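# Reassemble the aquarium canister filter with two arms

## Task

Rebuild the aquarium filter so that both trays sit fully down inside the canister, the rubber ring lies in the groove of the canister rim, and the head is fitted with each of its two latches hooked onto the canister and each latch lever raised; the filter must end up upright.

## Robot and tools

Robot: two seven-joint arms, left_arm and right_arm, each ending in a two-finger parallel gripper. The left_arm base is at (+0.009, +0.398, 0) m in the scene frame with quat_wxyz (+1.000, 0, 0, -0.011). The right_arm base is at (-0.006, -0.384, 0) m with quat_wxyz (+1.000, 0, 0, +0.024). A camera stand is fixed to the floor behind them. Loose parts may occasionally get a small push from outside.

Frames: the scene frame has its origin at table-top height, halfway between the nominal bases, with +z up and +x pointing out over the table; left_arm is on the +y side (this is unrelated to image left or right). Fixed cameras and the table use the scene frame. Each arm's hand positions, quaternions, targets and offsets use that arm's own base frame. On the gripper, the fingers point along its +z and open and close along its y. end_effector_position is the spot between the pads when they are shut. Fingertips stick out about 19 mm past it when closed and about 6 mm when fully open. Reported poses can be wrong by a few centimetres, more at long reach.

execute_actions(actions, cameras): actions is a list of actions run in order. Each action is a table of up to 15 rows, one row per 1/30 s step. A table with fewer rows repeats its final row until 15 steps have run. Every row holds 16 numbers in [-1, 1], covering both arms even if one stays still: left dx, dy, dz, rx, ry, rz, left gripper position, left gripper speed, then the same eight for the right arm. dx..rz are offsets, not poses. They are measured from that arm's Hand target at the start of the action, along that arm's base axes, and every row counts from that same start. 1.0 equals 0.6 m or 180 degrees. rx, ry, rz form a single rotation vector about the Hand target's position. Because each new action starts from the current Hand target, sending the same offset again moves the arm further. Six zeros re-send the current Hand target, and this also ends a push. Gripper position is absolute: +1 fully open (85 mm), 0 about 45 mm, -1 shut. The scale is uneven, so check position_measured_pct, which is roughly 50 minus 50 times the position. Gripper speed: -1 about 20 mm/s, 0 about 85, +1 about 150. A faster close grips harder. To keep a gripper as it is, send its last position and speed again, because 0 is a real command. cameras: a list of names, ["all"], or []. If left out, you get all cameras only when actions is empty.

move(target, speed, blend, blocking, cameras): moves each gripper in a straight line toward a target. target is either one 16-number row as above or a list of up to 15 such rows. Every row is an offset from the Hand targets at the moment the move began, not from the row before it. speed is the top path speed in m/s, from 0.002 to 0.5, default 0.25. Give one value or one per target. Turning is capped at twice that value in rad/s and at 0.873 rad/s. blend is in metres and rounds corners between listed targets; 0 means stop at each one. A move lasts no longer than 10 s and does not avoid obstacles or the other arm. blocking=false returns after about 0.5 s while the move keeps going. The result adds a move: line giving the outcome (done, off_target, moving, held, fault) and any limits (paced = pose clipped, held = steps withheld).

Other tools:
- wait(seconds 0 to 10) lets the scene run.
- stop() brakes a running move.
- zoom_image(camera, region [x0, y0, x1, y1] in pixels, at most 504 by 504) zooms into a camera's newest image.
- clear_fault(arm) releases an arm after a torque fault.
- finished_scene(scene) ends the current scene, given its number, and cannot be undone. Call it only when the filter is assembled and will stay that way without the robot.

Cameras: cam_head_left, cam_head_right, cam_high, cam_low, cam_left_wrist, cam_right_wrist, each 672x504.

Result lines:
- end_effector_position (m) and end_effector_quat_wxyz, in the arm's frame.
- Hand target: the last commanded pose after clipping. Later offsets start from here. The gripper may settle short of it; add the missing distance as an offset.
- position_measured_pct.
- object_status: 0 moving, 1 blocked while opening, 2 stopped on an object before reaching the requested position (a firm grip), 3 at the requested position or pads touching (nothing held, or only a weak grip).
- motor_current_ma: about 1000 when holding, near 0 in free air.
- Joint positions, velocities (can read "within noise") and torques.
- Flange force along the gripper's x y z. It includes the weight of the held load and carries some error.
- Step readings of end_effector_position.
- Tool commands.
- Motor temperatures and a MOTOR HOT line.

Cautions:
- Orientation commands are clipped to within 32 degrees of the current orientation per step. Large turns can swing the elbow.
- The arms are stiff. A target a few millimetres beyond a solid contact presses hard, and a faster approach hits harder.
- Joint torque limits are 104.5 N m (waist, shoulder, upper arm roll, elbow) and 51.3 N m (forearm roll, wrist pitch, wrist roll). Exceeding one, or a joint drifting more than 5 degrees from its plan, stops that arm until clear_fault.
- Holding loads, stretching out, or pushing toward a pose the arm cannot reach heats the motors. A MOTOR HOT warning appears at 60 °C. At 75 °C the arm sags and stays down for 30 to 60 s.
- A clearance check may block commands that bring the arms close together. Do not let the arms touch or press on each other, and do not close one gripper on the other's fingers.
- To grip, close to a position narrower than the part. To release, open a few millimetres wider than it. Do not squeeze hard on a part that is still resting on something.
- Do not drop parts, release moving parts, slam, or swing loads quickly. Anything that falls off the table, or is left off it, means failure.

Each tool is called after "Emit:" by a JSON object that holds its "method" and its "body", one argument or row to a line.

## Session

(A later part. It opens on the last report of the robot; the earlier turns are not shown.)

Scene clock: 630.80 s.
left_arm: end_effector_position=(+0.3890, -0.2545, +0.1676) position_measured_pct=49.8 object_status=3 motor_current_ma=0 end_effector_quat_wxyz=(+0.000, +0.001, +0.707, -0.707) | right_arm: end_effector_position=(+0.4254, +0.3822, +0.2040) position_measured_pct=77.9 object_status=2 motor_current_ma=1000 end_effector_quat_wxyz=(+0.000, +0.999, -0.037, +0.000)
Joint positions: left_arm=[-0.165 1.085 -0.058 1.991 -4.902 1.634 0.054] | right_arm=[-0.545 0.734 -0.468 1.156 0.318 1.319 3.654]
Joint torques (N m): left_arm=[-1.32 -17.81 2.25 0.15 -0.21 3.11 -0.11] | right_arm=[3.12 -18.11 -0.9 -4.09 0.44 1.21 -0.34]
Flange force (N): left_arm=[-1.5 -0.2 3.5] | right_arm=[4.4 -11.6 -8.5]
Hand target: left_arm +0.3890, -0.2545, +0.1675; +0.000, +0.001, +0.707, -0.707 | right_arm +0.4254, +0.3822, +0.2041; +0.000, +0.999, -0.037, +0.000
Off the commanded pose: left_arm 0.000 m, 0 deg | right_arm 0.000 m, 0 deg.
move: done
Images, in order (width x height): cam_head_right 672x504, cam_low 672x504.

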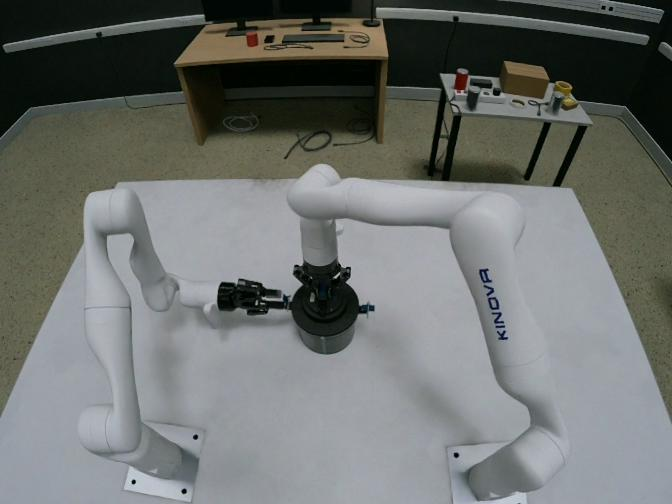

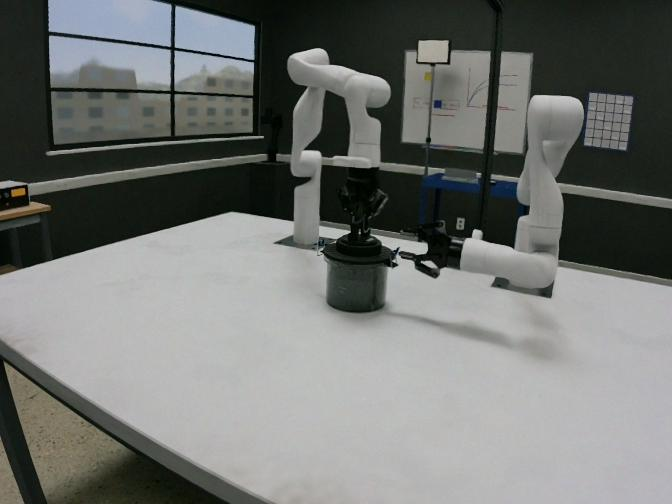

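Emit:
{"method": "move", "body": {
  "target": [
    [0,-0.005,0.0083,0,0,0,0.0,-0.5,0,0,0,0,0,0,-0.95,-1],
    [0,-0.0133,0.0115,0,0,0,0.0,-0.5,0,0,0,0,0,0,-0.95,-1],
    [0,-0.02,0.015,0,0,0,0.0,-0.5,0,0,0,0,0,0,-0.95,-1]
  ],
  "speed": 0.03,
  "blend": [0.002,0.002,0],
  "cameras": ["cam_low","cam_head_right"]
}}

Emit:
{"method": "zoom_image", "body": {
  "camera": "cam_low",
  "region": [370, 230, 430, 280]
}}

Emit:
{"method": "zoom_image", "body": {
  "camera": "cam_head_right",
  "region": [250, 270, 320, 330]
}}

Scene clock: 636.47 s.
left_arm: end_effector_position=(+0.3891, -0.2664, +0.1764) position_measured_pct=49.8 object_status=3 motor_current_ma=0 end_effector_quat_wxyz=(+0.000, +0.001, +0.707, -0.707) | right_arm: end_effector_position=(+0.4256, +0.3819, +0.2041) position_measured_pct=77.9 object_status=2 motor_current_ma=1000 end_effector_quat_wxyz=(+0.000, +0.999, -0.037, +0.000)
Joint positions: left_arm=[-0.144 1.061 -0.046 2.004 -4.876 1.623 0.067] | right_arm=[-0.544 0.734 -0.468 1.156 0.318 1.32 3.654]
Joint velocities: left_arm=[within noise] | right_arm=[-0.002 0 -0.001 0.001 -0.001 -0.005 0]
Joint torques (N m): left_arm=[12.97 -21.26 17.05 2.59 -0.6 8.24 -0.17] | right_arm=[-9.89 -16.58 -11.14 -12.6 -4.07 -8.89 -0.61]
Flange force (N): left_arm=[-2.5 12.2 -31.4] | right_arm=[1.7 24.8 -14.5]
Hand target: left_arm +0.3890, -0.2665, +0.1765; +0.000, +0.001, +0.707, -0.707 | right_arm +0.4254, +0.3822, +0.2041; +0.000, +0.999, -0.037, +0.000
Off the commanded pose: left_arm 0.000 m, 0 deg | right_arm 0.000 m, 0 deg.
move: done
Images, in order (width x height): cam_head_right 672x504, cam_low 672x504.

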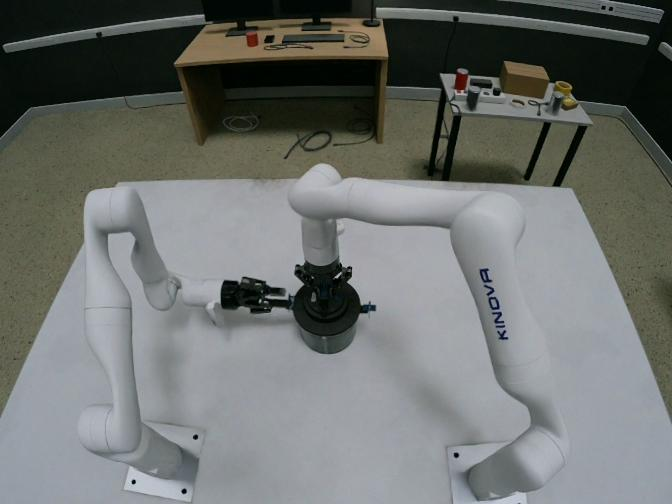

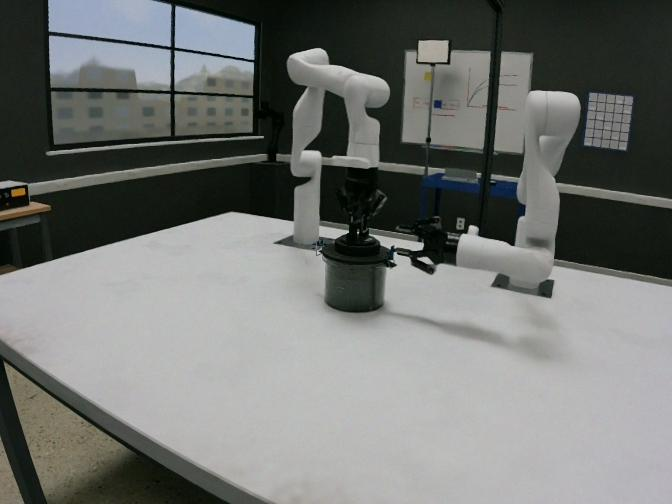

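Scaled by 8.400 from the camera's 672x504 image, which has a finer 960x720 frame.

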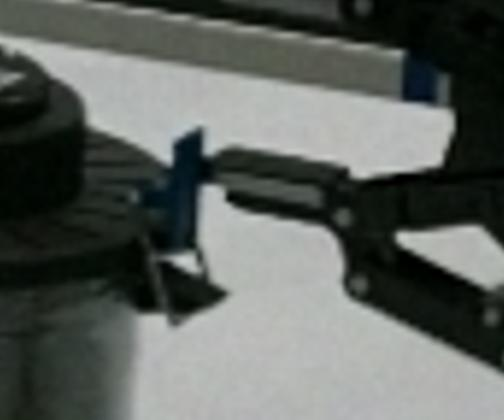

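Scaled by 7.200 from the camera's 672x504 image, which has a finer 960x720 frame.

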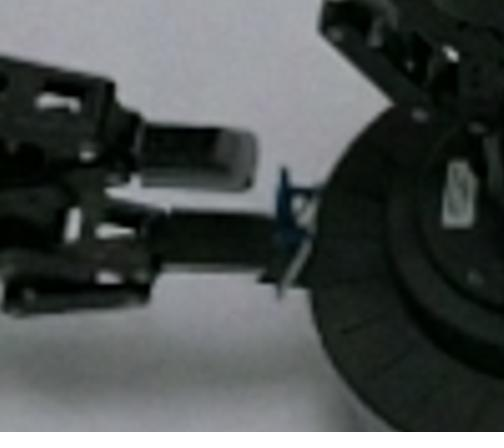

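Emit:
{"method": "move", "body": {
  "target": [
    [0,0.02,0,0,0,0,0.0,-0.5,0,0,0,0,0,0,-0.95,-1],
    [0,0.02,0,0,0,0,0.0,-0.5,0,0,0,0,0,0,0.3,-0.5],
    [0,0.16,0.05,0,0,0,0.0,-0.5,0,0,0.03,0,0,0,0.3,-0.5],
    [0.02,0.18,0.25,0.5,0,0,0.0,-0.5,0,-0.1,0.2,0,0,0,0.3,-0.5],
    [0.02,0.0,0.25,0.5,0,0,0.2,-0.5,0.0118,-0.37,-0.05,0.5,-0.0185,0.0185,0.0,-0.5]
  ],
  "speed": [0.06,0.06,0.1,0.35,0.35],
  "blend": [0,0,0.01,0.05,0],
  "cameras": ["all"]
}}

Scene clock: 653.77 s.
left_arm: end_effector_position=(+0.4010, -0.2665, +0.3265) position_measured_pct=39.8 object_status=0 motor_current_ma=0 end_effector_quat_wxyz=(+0.000, +0.001, +1.000, +0.000) | right_arm: end_effector_position=(+0.4325, +0.1602, +0.1741) position_measured_pct=49.8 object_status=0 motor_current_ma=0 end_effector_quat_wxyz=(+0.708, -0.707, +0.000, +0.000)
Joint positions: left_arm=[0.744 0.429 -0.341 1.254 -6.142 1.482 1.989] | right_arm=[0.911 1.423 -1.044 1.752 -0.541 0.922 5.418]
Joint torques (N m): left_arm=[-1.42 -16.84 -1.3 -8.3 -0.35 0.23 -0.21] | right_arm=[1.26 -15.87 -9.54 2.05 -1.81 2.08 -0.27]
Flange force (N): left_arm=[1.2 -3.0 -0.6] | right_arm=[6.8 0.8 -0.3]
Hand target: left_arm +0.4010, -0.2665, +0.3265; +0.000, +0.001, +1.000, +0.000 | right_arm +0.4325, +0.1602, +0.1741; +0.708, -0.707, +0.000, +0.000
Off the commanded pose: left_arm 0.000 m, 0 deg | right_arm 0.000 m, 0 deg.
move: done

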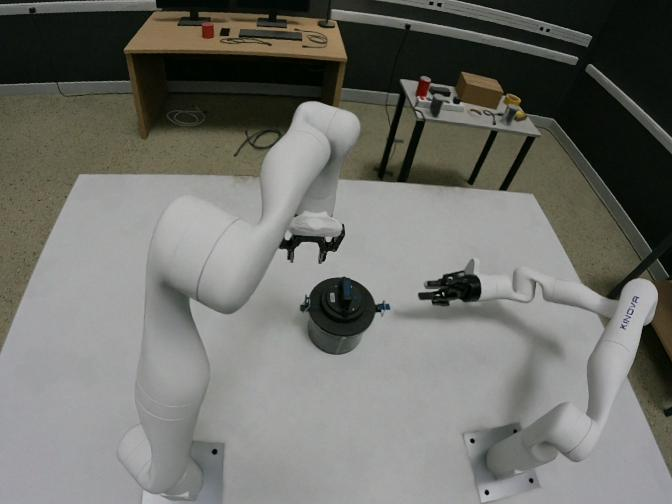

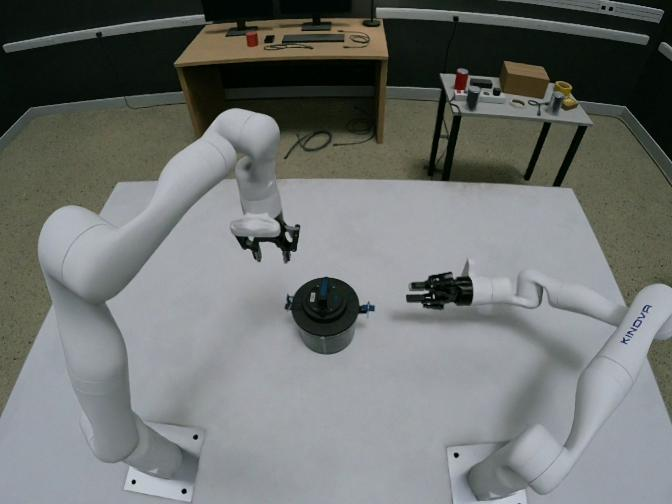

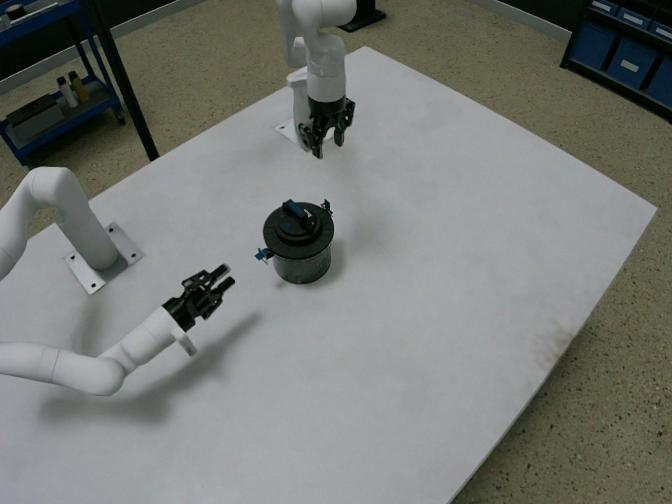

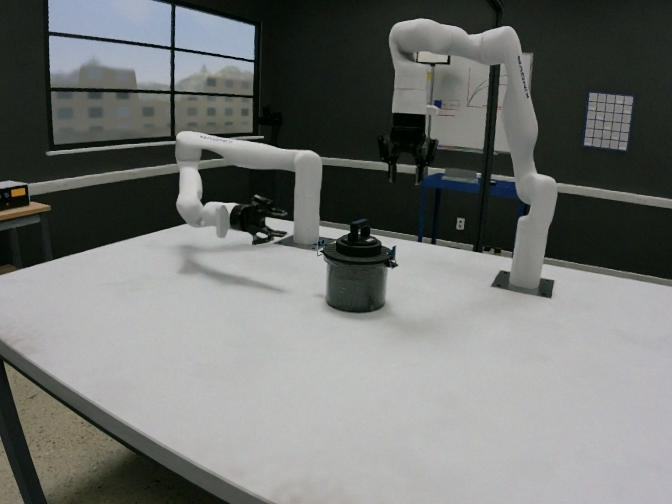

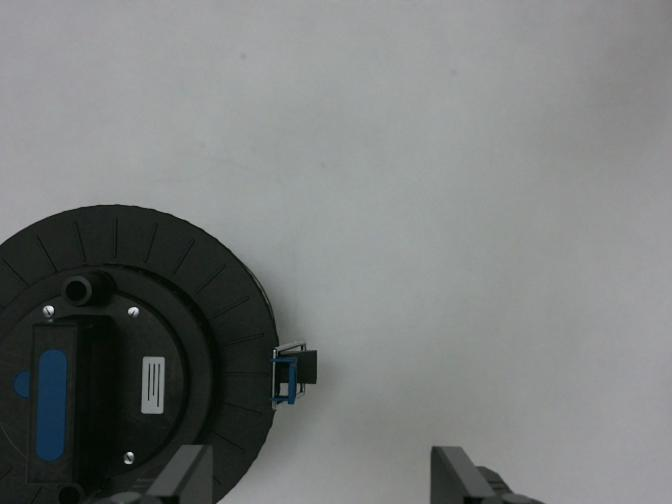

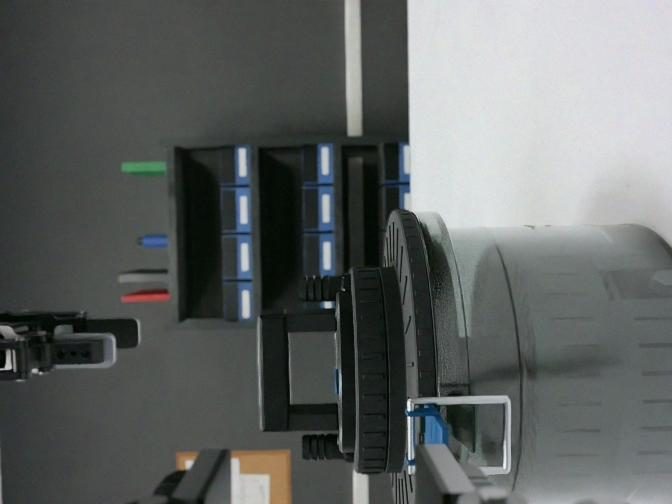

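Emit:
{"method": "move", "body": {
  "target": [
    [0.0042,-0.1775,-0.08,0,0,0,0.4,0,0.0053,0,-0.0385,0,0,0,0.0,-0.5],
    [0.0042,-0.1775,-0.198,0,0,0,0.4,0,0.0053,0,-0.0385,0,0,0,0.0,-0.5]
  ],
  "speed": [0.25,0.08],
  "blend": [0.01,0],
  "cameras": ["cam_left_wrist","cam_right_wrist","cam_low"]
}}

Emit:
{"method": "zoom_image", "body": {
  "camera": "cam_low",
  "region": [300, 200, 420, 320]
}}

Scene clock: 663.50 s.
left_arm: end_effector_position=(+0.4035, -0.3730, +0.2076) position_measured_pct=29.9 object_status=3 motor_current_ma=0 end_effector_quat_wxyz=(+0.000, +0.001, +1.000, +0.000) | right_arm: end_effector_position=(+0.4357, +0.1602, +0.1510) position_measured_pct=49.8 object_status=3 motor_current_ma=0 end_effector_quat_wxyz=(+0.708, -0.707, +0.000, +0.000)
Joint positions: left_arm=[0.861 0.657 -0.297 1.254 -6.094 1.258 2.133] | right_arm=[0.897 1.467 -1.019 1.72 -0.519 0.929 5.439]
Joint torques (N m): left_arm=[-1.4 -20.36 -1.56 -7.9 -0.32 0.22 -0.21] | right_arm=[1.28 -16.11 -9.52 2.39 -1.8 2.13 -0.26]
Flange force (N): left_arm=[1.5 -2.5 -0.3] | right_arm=[6.7 1.0 -0.2]
Hand target: left_arm +0.4035, -0.3730, +0.2077; +0.000, +0.001, +1.000, +0.000 | right_arm +0.4357, +0.1602, +0.1510; +0.708, -0.707, +0.000, +0.000
Off the commanded pose: left_arm 0.000 m, 0 deg | right_arm 0.000 m, 0 deg.
move: done
Images, in order (width x height): cam_low 672x504, cam_left_wrist 672x504, cam_right_wrist 672x504.

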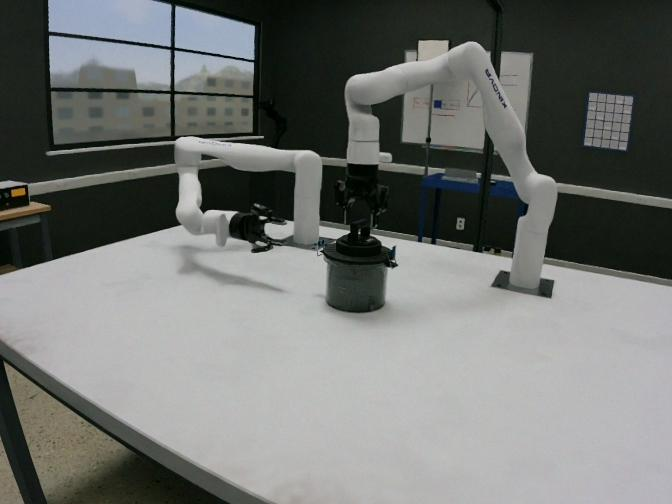

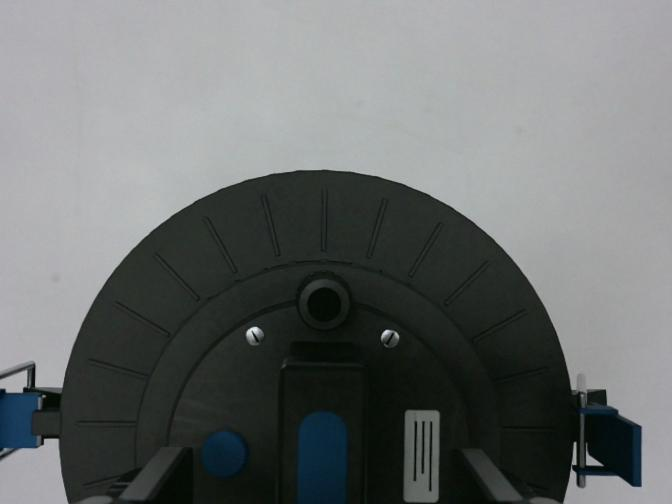

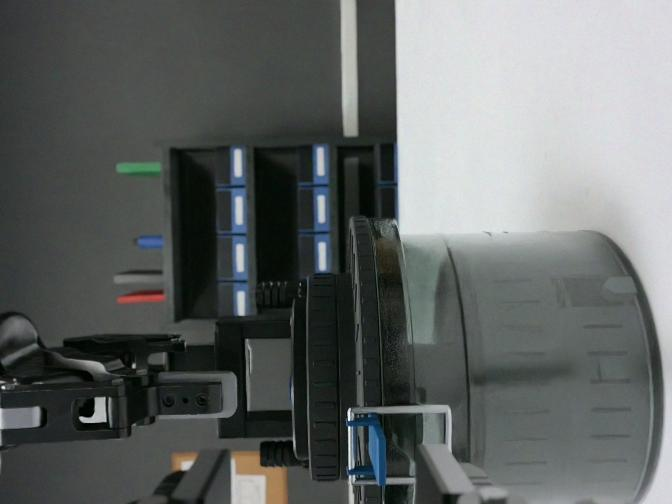

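Scaled by 4.200 from the camera's 672x504 image, which has a finer 960x720 frame.

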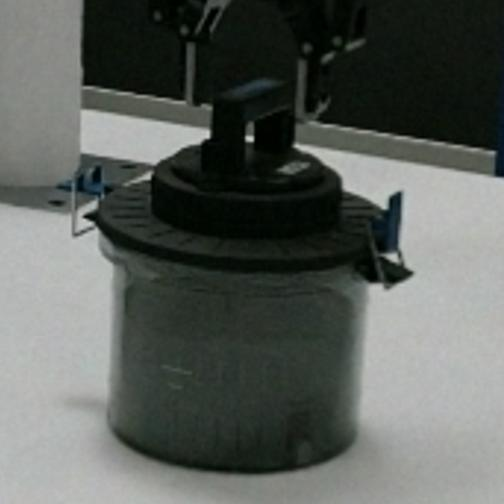

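Emit:
{"method": "move", "body": {
  "target": [
    [0,0,0,0,0,0,-0.95,-1,-0.002,0,0,0,0,0,0.0,-0.5],
    [0,0,-0.004,0,0,0,-0.95,-1,-0.002,0,0,0,0,0,0.0,-0.5]
  ],
  "speed": 0.03
}}

Emit:
{"method": "move", "body": {
  "target": [
    [0,0,-0.0022,0,0,0,-0.95,-1,0,0,0,0,0,0,0.0,-0.5]
  ],
  "speed": 0.03
}}

Scene clock: 669.70 s.
left_arm: end_effector_position=(+0.4035, -0.3730, +0.2054) position_measured_pct=77.9 object_status=2 motor_current_ma=1000 end_effector_quat_wxyz=(+0.000, +0.001, +1.000, +0.000) | right_arm: end_effector_position=(+0.4345, +0.1602, +0.1510) position_measured_pct=49.8 object_status=3 motor_current_ma=0 end_effector_quat_wxyz=(+0.708, -0.707, +0.000, +0.000)
Joint positions: left_arm=[0.861 0.658 -0.297 1.258 -6.093 1.252 2.133] | right_arm=[0.899 1.467 -1.019 1.724 -0.519 0.927 5.44]
Joint torques (N m): left_arm=[-2.79 1.51 -0.56 -1.05 -0.03 -4.09 0.05] | right_arm=[1.3 -16.06 -9.52 2.42 -1.81 2.13 -0.28]
Flange force (N): left_arm=[12.8 5.1 -42.5] | right_arm=[6.7 1.1 -0.2]
Hand target: left_arm +0.4035, -0.3730, +0.2053; +0.000, +0.001, +1.000, +0.000 | right_arm +0.4345, +0.1602, +0.1510; +0.708, -0.707, +0.000, +0.000
Off the commanded pose: left_arm 0.000 m, 0 deg | right_arm 0.000 m, 0 deg.
move: done

Scene clock: 670.40 s.
left_arm: end_effector_position=(+0.4035, -0.3730, +0.2040) position_measured_pct=77.9 object_status=2 motor_current_ma=1000 end_effector_quat_wxyz=(+0.000, +0.001, +1.000, +0.000) | right_arm: end_effector_position=(+0.4345, +0.1602, +0.1510) position_measured_pct=49.8 object_status=3 motor_current_ma=0 end_effector_quat_wxyz=(+0.708, -0.707, +0.000, +0.000)
Joint positions: left_arm=[0.861 0.66 -0.296 1.261 -6.092 1.248 2.132] | right_arm=[0.899 1.467 -1.019 1.724 -0.519 0.927 5.44]
Joint torques (N m): left_arm=[-3.25 15.04 0.35 2.3 0.36 -7.55 0.05] | right_arm=[1.29 -16.06 -9.5 2.41 -1.8 2.12 -0.28]
Flange force (N): left_arm=[21.0 11.4 -69.4] | right_arm=[6.6 1.0 -0.2]
Hand target: left_arm +0.4035, -0.3730, +0.2040; +0.000, +0.001, +1.000, +0.000 | right_arm +0.4345, +0.1602, +0.1510; +0.708, -0.707, +0.000, +0.000
Off the commanded pose: left_arm 0.000 m, 0 deg | right_arm 0.000 m, 0 deg.
move: done

Emit:
{"method": "move", "body": {
  "target": [
    [0,0,0.0013,0,0,0,-0.95,-1,0,0.1463,-0.0033,0,0,0,0.0,-0.5],
    [0,0,0.0013,0,0,0,-0.95,-1,0,0.1663,-0.0033,0,0,0,0.0,-0.5]
  ],
  "speed": [0.15,0.03],
  "cameras": ["cam_low","cam_right_wrist","cam_head_left","cam_high"]
}}

Emit:
{"method": "zoom_image", "body": {
  "camera": "cam_low",
  "region": [290, 225, 350, 275]
}}

Emit:
{"method": "zoom_image", "body": {
  "camera": "cam_high",
  "region": [230, 230, 300, 280]
}}

Emit:
{"method": "zoom_image", "body": {
  "camera": "cam_head_left",
  "region": [360, 280, 430, 340]
}}

Scene clock: 677.03 s.
left_arm: end_effector_position=(+0.4035, -0.3730, +0.2048) position_measured_pct=77.9 object_status=2 motor_current_ma=1000 end_effector_quat_wxyz=(+0.000, +0.001, +1.000, +0.000) | right_arm: end_effector_position=(+0.4345, +0.2600, +0.1490) position_measured_pct=49.8 object_status=3 motor_current_ma=0 end_effector_quat_wxyz=(+0.708, -0.707, +0.000, +0.000)
Joint positions: left_arm=[0.861 0.659 -0.297 1.259 -6.093 1.25 2.132] | right_arm=[0.744 1.537 -1.108 1.799 -0.6 0.669 5.508]
Joint torques (N m): left_arm=[-2.25 8.43 0.48 1.09 0.42 -5.42 0.03] | right_arm=[1.3 -15.46 -10.21 3.02 -1.31 2.26 -0.28]
Flange force (N): left_arm=[15.2 8.5 -56.1] | right_arm=[7.0 1.1 1.0]
Hand target: left_arm +0.4035, -0.3730, +0.2048; +0.000, +0.001, +1.000, +0.000 | right_arm +0.4345, +0.2600, +0.1490; +0.708, -0.707, +0.000, +0.000
Off the commanded pose: left_arm 0.000 m, 0 deg | right_arm 0.000 m, 0 deg.
move: done
Images, in order (width x height): cam_head_left 672x504, cam_high 672x504, cam_low 672x504, cam_right_wrist 672x504.

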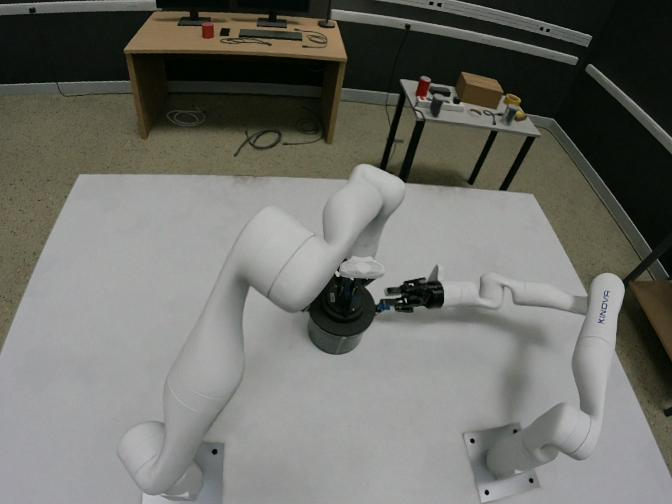

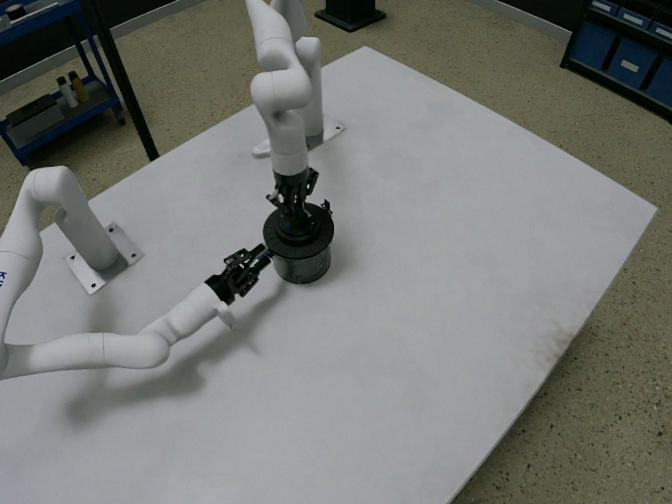

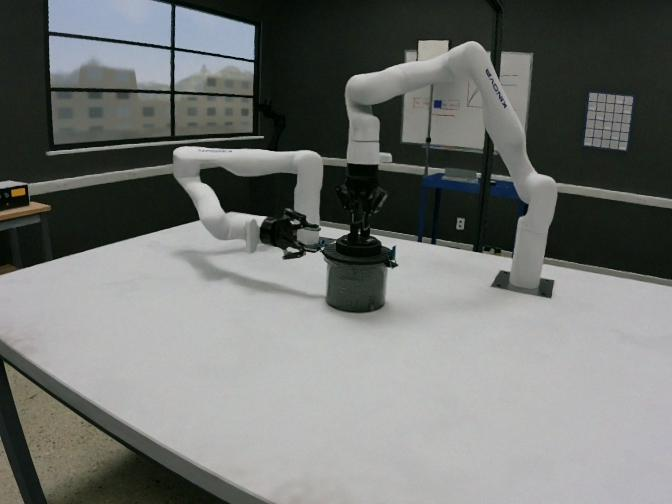

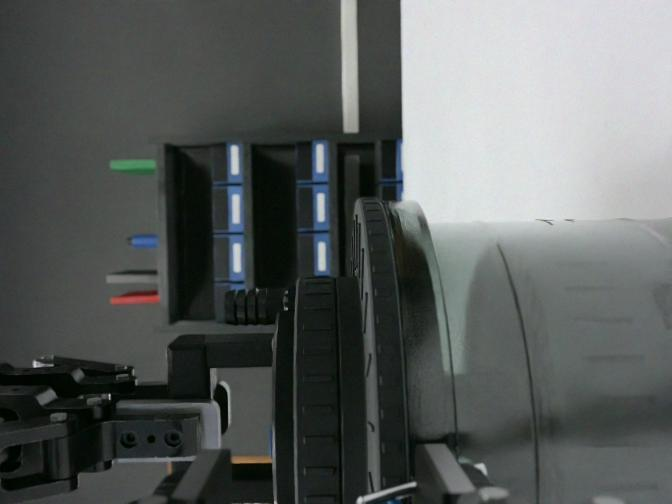

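Scaled by 8.400 from the camera's 672x504 image, which has a finer 960x720 frame.

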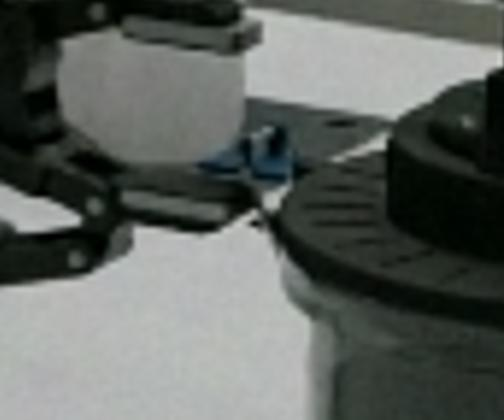

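Scaled by 7.200 from the camera's 672x504 image, which has a finer 960x720 frame.

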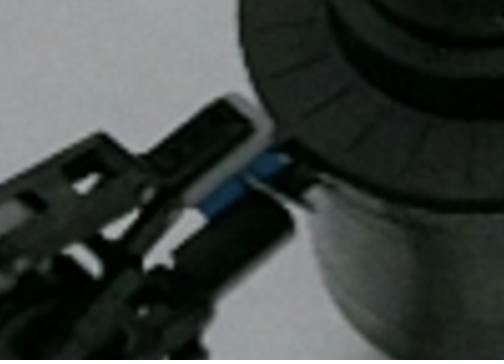

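Scaled by 7.200 from the camera's 672x504 image, which has a finer 960x720 frame.

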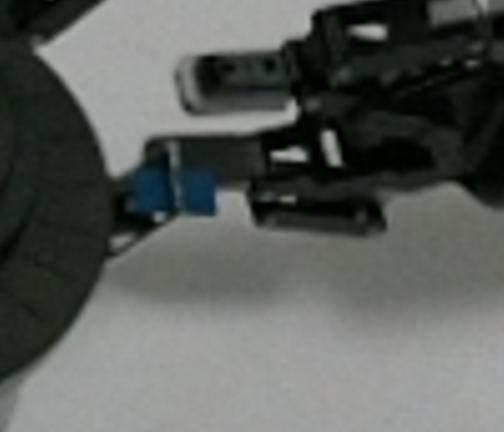

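Emit:
{"method": "move", "body": {
  "target": [
    [0,0,0,0,0,0,-0.95,-1,0,-0.0008,0.0117,0,0,0,0.0,-0.5],
    [0,0,0,0,0,0,-0.95,-1,0,0.0012,0.0192,0,0,0,0.0,-0.5]
  ],
  "speed": 0.03,
  "blend": [0.002,0],
  "cameras": ["cam_low","cam_head_left"]
}}

Emit:
{"method": "zoom_image", "body": {
  "camera": "cam_low",
  "region": [290, 225, 350, 275]
}}

Emit:
{"method": "zoom_image", "body": {
  "camera": "cam_head_left",
  "region": [360, 280, 430, 340]
}}

Scene clock: 697.50 s.
left_arm: end_effector_position=(+0.4035, -0.3730, +0.2048) position_measured_pct=77.9 object_status=2 motor_current_ma=1000 end_effector_quat_wxyz=(+0.000, +0.001, +1.000, +0.000) | right_arm: end_effector_position=(+0.4345, +0.2607, +0.1606) position_measured_pct=49.8 object_status=3 motor_current_ma=0 end_effector_quat_wxyz=(+0.708, -0.707, +0.000, +0.000)
Joint positions: left_arm=[0.861 0.659 -0.297 1.259 -6.093 1.25 2.132] | right_arm=[0.746 1.515 -1.123 1.811 -0.611 0.664 5.496]
Joint torques (N m): left_arm=[-2.33 8.48 0.45 1.09 0.45 -5.44 0.08] | right_arm=[0.46 -15.57 -12.01 3.51 -1.78 3.06 -0.31]
Flange force (N): left_arm=[15.4 8.6 -56.1] | right_arm=[7.2 4.0 -0.7]
Hand target: left_arm +0.4035, -0.3730, +0.2048; +0.000, +0.001, +1.000, +0.000 | right_arm +0.4345, +0.2607, +0.1605; +0.708, -0.707, +0.000, +0.000
Off the commanded pose: left_arm 0.000 m, 0 deg | right_arm 0.000 m, 0 deg.
move: done
Images, in order (width x height): cam_head_left 672x504, cam_low 672x504.

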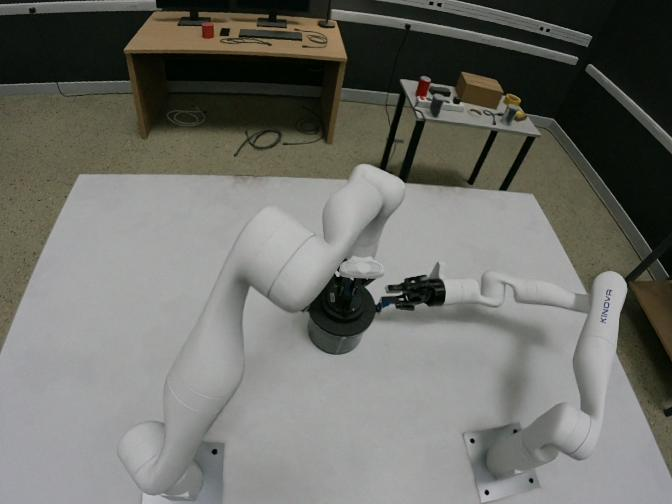

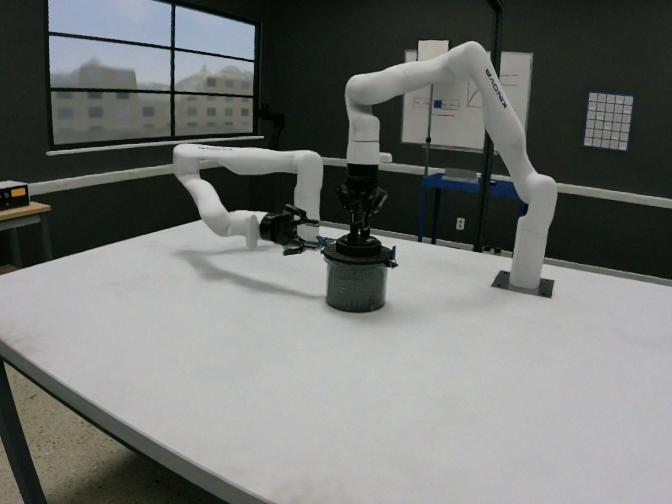

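Scaled by 8.400 from the camera's 672x504 image, which has a finer 960x720 frame.

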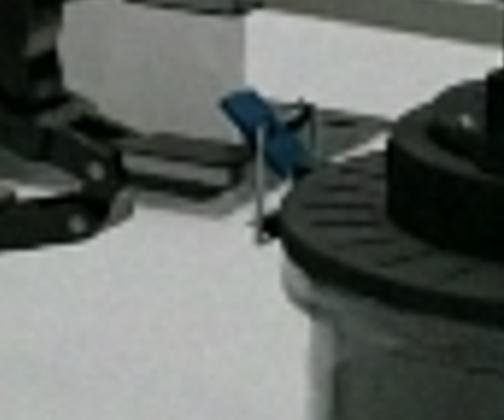

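Scaled by 7.200 from the camera's 672x504 image, which has a finer 960x720 frame.

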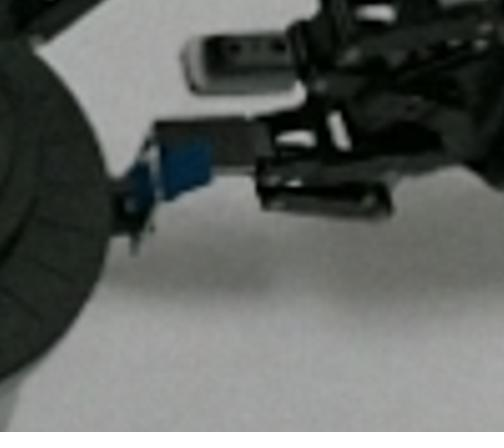

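Emit:
{"method": "wait", "body": {
  "seconds": 0,
  "cameras": ["cam_right_wrist","cam_left_wrist","cam_head_right"]
}}

Emit:
{"method": "zoom_image", "body": {
  "camera": "cam_right_wrist",
  "region": [340, 400, 520, 504]
}}

Emit:
{"method": "zoom_image", "body": {
  "camera": "cam_left_wrist",
  "region": [0, 330, 100, 504]
}}

Emit:
{"method": "zoom_image", "body": {
  "camera": "cam_head_right",
  "region": [340, 280, 400, 330]
}}

Scene clock: 702.60 s.
left_arm: end_effector_position=(+0.4035, -0.3730, +0.2048) position_measured_pct=77.9 object_status=2 motor_current_ma=1000 end_effector_quat_wxyz=(+0.000, +0.001, +1.000, +0.000) | right_arm: end_effector_position=(+0.4345, +0.2607, +0.1605) position_measured_pct=49.8 object_status=3 motor_current_ma=0 end_effector_quat_wxyz=(+0.708, -0.707, +0.000, +0.000)
Joint positions: left_arm=[0.861 0.659 -0.297 1.259 -6.093 1.25 2.132] | right_arm=[0.746 1.515 -1.122 1.811 -0.611 0.664 5.496]
Joint torques (N m): left_arm=[-2.32 8.43 0.44 1.13 0.43 -5.46 0.09] | right_arm=[0.41 -15.55 -11.93 3.61 -1.77 3.07 -0.31]
Flange force (N): left_arm=[15.1 8.4 -56.2] | right_arm=[7.4 3.9 -0.7]
Hand target: left_arm +0.4035, -0.3730, +0.2048; +0.000, +0.001, +1.000, +0.000 | right_arm +0.4345, +0.2607, +0.1605; +0.708, -0.707, +0.000, +0.000
Tool commands: left_gripper/position=-0.95 left_gripper/speed=-1.0 right_gripper/position=+0.0 right_gripper/speed=-0.5
Off the commanded pose: left_arm 0.000 m, 0 deg | right_arm 0.000 m, 0 deg.
Images, in order (width x height): cam_head_right 672x504, cam_left_wrist 672x504, cam_right_wrist 672x504.

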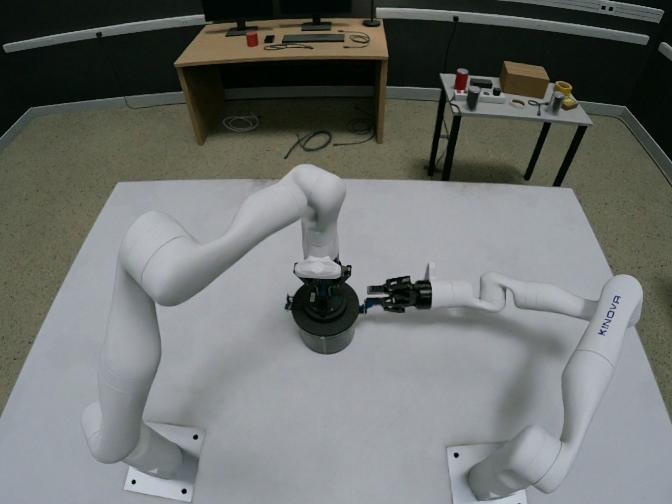

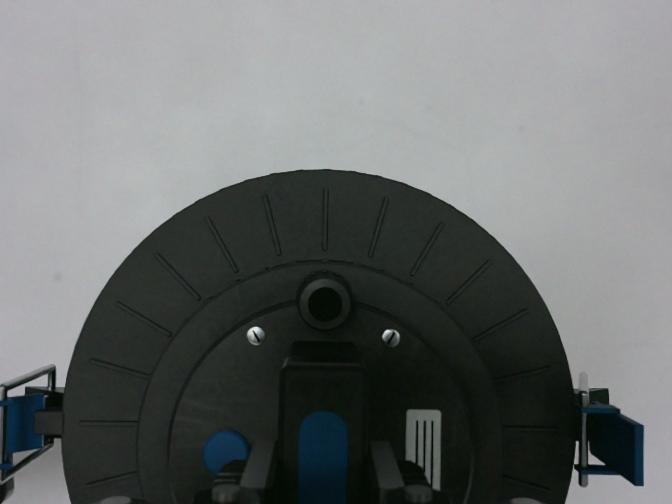

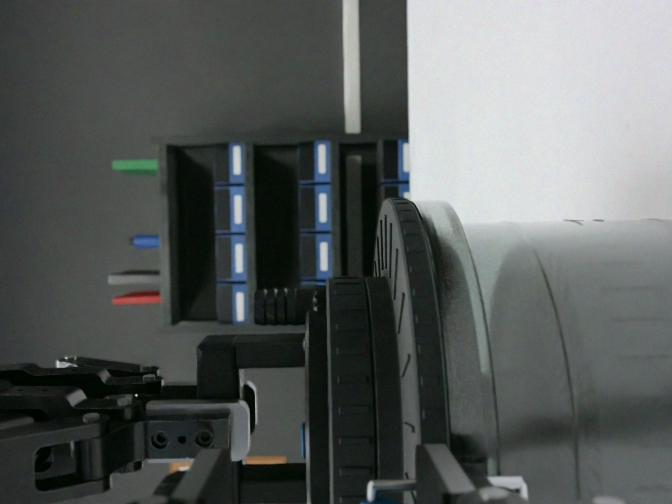

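Scaled by 2.800.

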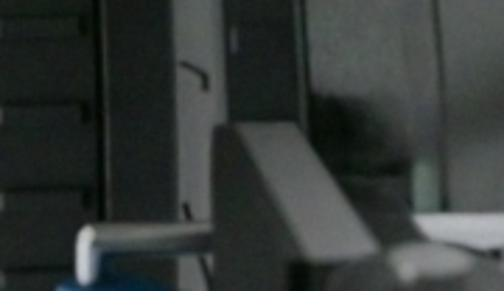

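Scaled by 2.897.

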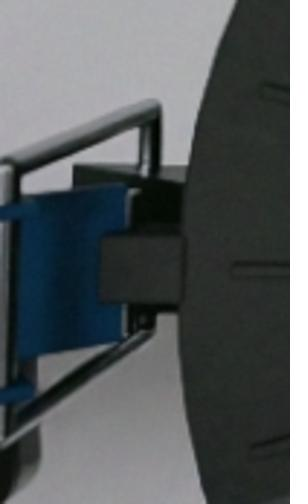

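Scaled by 8.400 from the camera's 672x504 image, which has a finer 960x720 frame.

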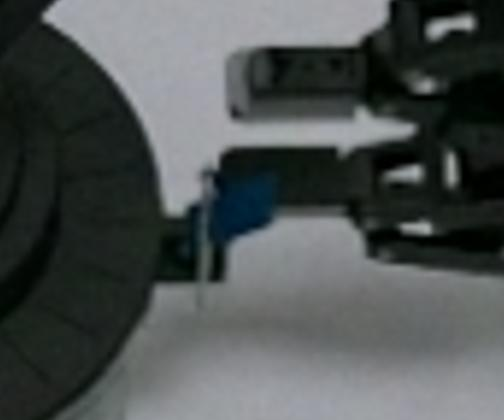

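Emit:
{"method": "move", "body": {
  "target": [
    [0,0,0,0,0,0,-0.95,-1,0,0.0021,0.0117,0,0,0,0.0,-0.5]
  ],
  "speed": 0.03,
  "cameras": ["cam_low","cam_head_left","cam_left_wrist"]
}}

Emit:
{"method": "zoom_image", "body": {
  "camera": "cam_low",
  "region": [290, 225, 350, 275]
}}

Emit:
{"method": "zoom_image", "body": {
  "camera": "cam_left_wrist",
  "region": [0, 330, 100, 504]
}}

Emit:
{"method": "zoom_image", "body": {
  "camera": "cam_head_left",
  "region": [360, 280, 430, 340]
}}

Scene clock: 707.27 s.
left_arm: end_effector_position=(+0.4035, -0.3730, +0.2048) position_measured_pct=77.9 object_status=2 motor_current_ma=1000 end_effector_quat_wxyz=(+0.000, +0.001, +1.000, +0.000) | right_arm: end_effector_position=(+0.4345, +0.2620, +0.1676) position_measured_pct=49.8 object_status=3 motor_current_ma=0 end_effector_quat_wxyz=(+0.708, -0.707, +0.000, +0.000)
Joint positions: left_arm=[0.861 0.659 -0.297 1.259 -6.093 1.25 2.132] | right_arm=[0.746 1.503 -1.132 1.818 -0.619 0.658 5.489]
Joint torques (N m): left_arm=[-3.77 6.7 -0.97 1.35 -0.32 -4.59 0.06] | right_arm=[-4.08 -15.64 -17.76 5.96 -3.18 5.28 -0.36]
Flange force (N): left_arm=[14.7 4.4 -52.4] | right_arm=[7.4 12.6 -10.9]
Hand target: left_arm +0.4035, -0.3730, +0.2048; +0.000, +0.001, +1.000, +0.000 | right_arm +0.4345, +0.2620, +0.1676; +0.708, -0.707, +0.000, +0.000
Off the commanded pose: left_arm 0.000 m, 0 deg | right_arm 0.000 m, 0 deg.
move: done
Images, in order (width x height): cam_head_left 672x504, cam_low 672x504, cam_left_wrist 672x504.

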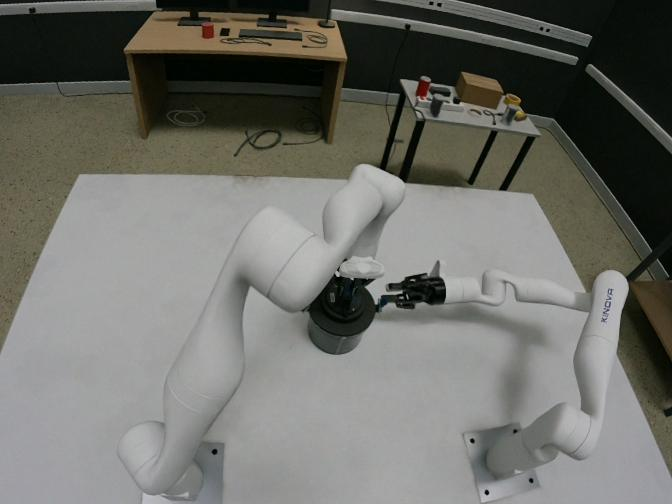

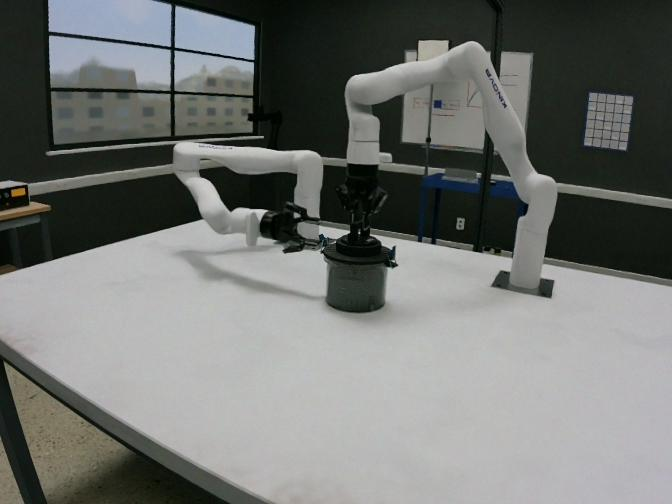

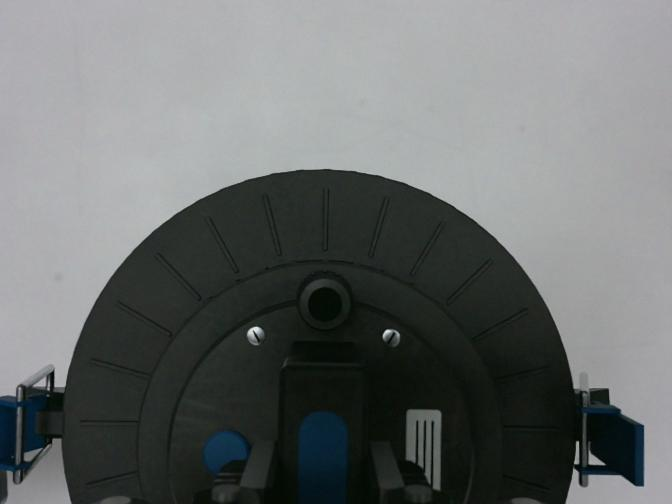

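Scaled by 8.400 from the camera's 672x504 image, which has a finer 960x720 frame.

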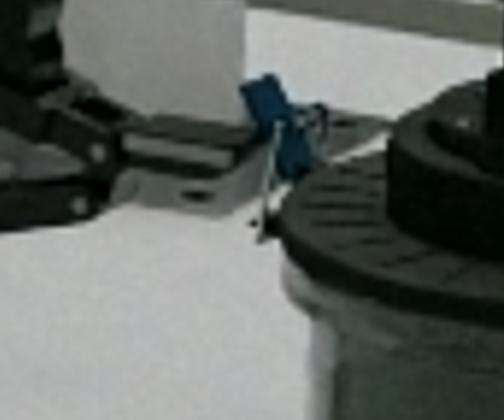

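Scaled by 2.897.

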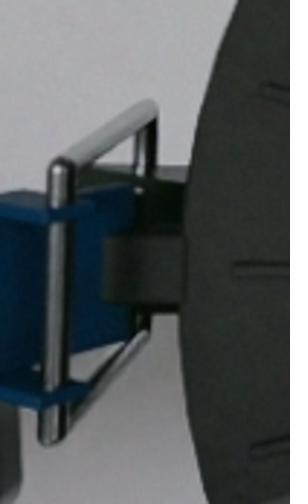

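Scaled by 7.200 from the camera's 672x504 image, which has a finer 960x720 frame.

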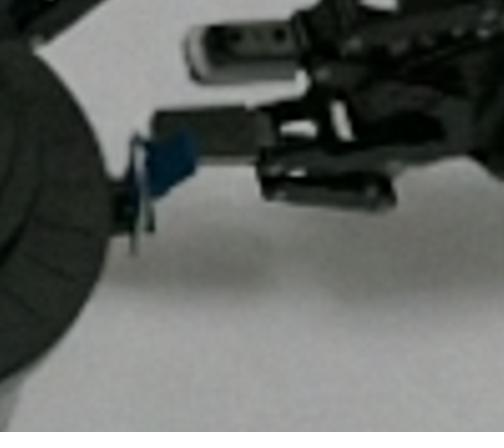

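Emit:
{"method": "move", "body": {
  "target": [
    [0,0,0,0,0,0,-0.95,-1,0,0.005,0.0082,0,0,0,0.0,-0.5]
  ],
  "speed": 0.03,
  "cameras": ["cam_low","cam_left_wrist"]
}}

Emit:
{"method": "zoom_image", "body": {
  "camera": "cam_low",
  "region": [290, 225, 350, 275]
}}

Emit:
{"method": "zoom_image", "body": {
  "camera": "cam_left_wrist",
  "region": [0, 330, 100, 504]
}}

Scene clock: 710.43 s.
left_arm: end_effector_position=(+0.4035, -0.3730, +0.2048) position_measured_pct=77.9 object_status=2 motor_current_ma=1000 end_effector_quat_wxyz=(+0.000, +0.001, +1.000, +0.000) | right_arm: end_effector_position=(+0.4345, +0.2650, +0.1725) position_measured_pct=49.8 object_status=3 motor_current_ma=0 end_effector_quat_wxyz=(+0.708, -0.707, +0.000, +0.000)
Joint positions: left_arm=[0.861 0.659 -0.297 1.259 -6.093 1.25 2.132] | right_arm=[0.742 1.496 -1.141 1.823 -0.626 0.649 5.486]
Joint torques (N m): left_arm=[-3.03 7.05 -0.3 1.34 0.01 -4.67 0.06] | right_arm=[1.28 -15.32 -10.24 2.54 -1.3 2.22 -0.29]
Flange force (N): left_arm=[14.2 5.7 -53.1] | right_arm=[7.0 0.7 1.1]
Hand target: left_arm +0.4035, -0.3730, +0.2048; +0.000, +0.001, +1.000, +0.000 | right_arm +0.4345, +0.2650, +0.1725; +0.708, -0.707, +0.000, +0.000
Off the commanded pose: left_arm 0.000 m, 0 deg | right_arm 0.000 m, 0 deg.
move: done
Images, in order (width x height): cam_low 672x504, cam_left_wrist 672x504.

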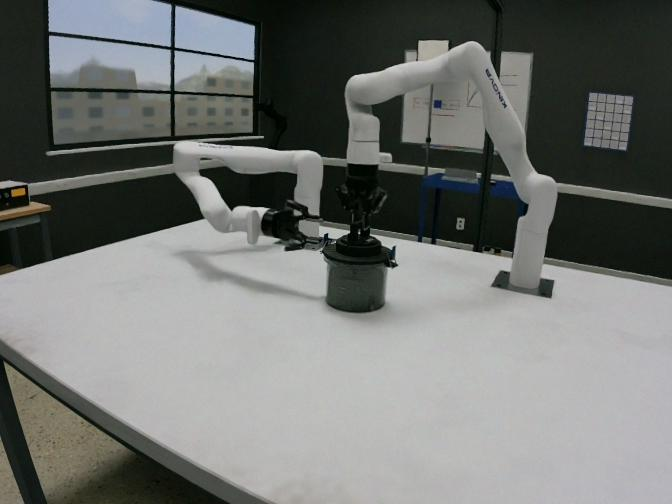

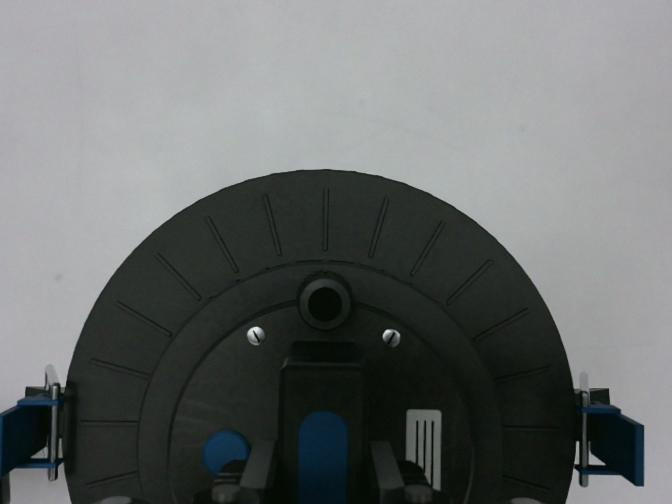

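Scaled by 8.400 from the camera's 672x504 image, which has a finer 960x720 frame.

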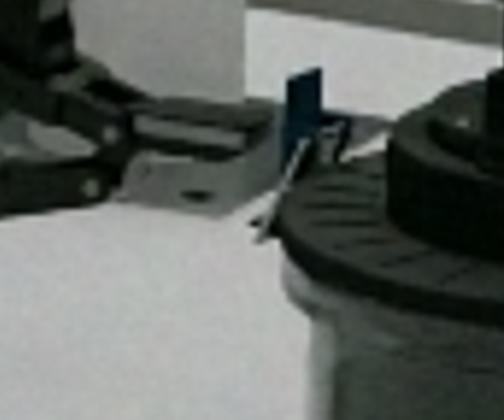

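Scaled by 2.897.

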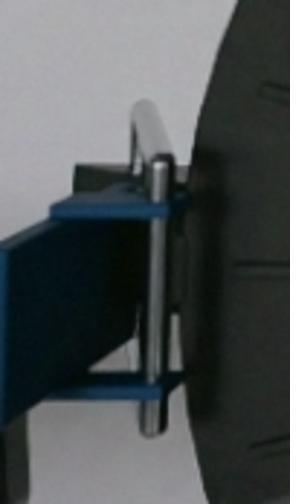

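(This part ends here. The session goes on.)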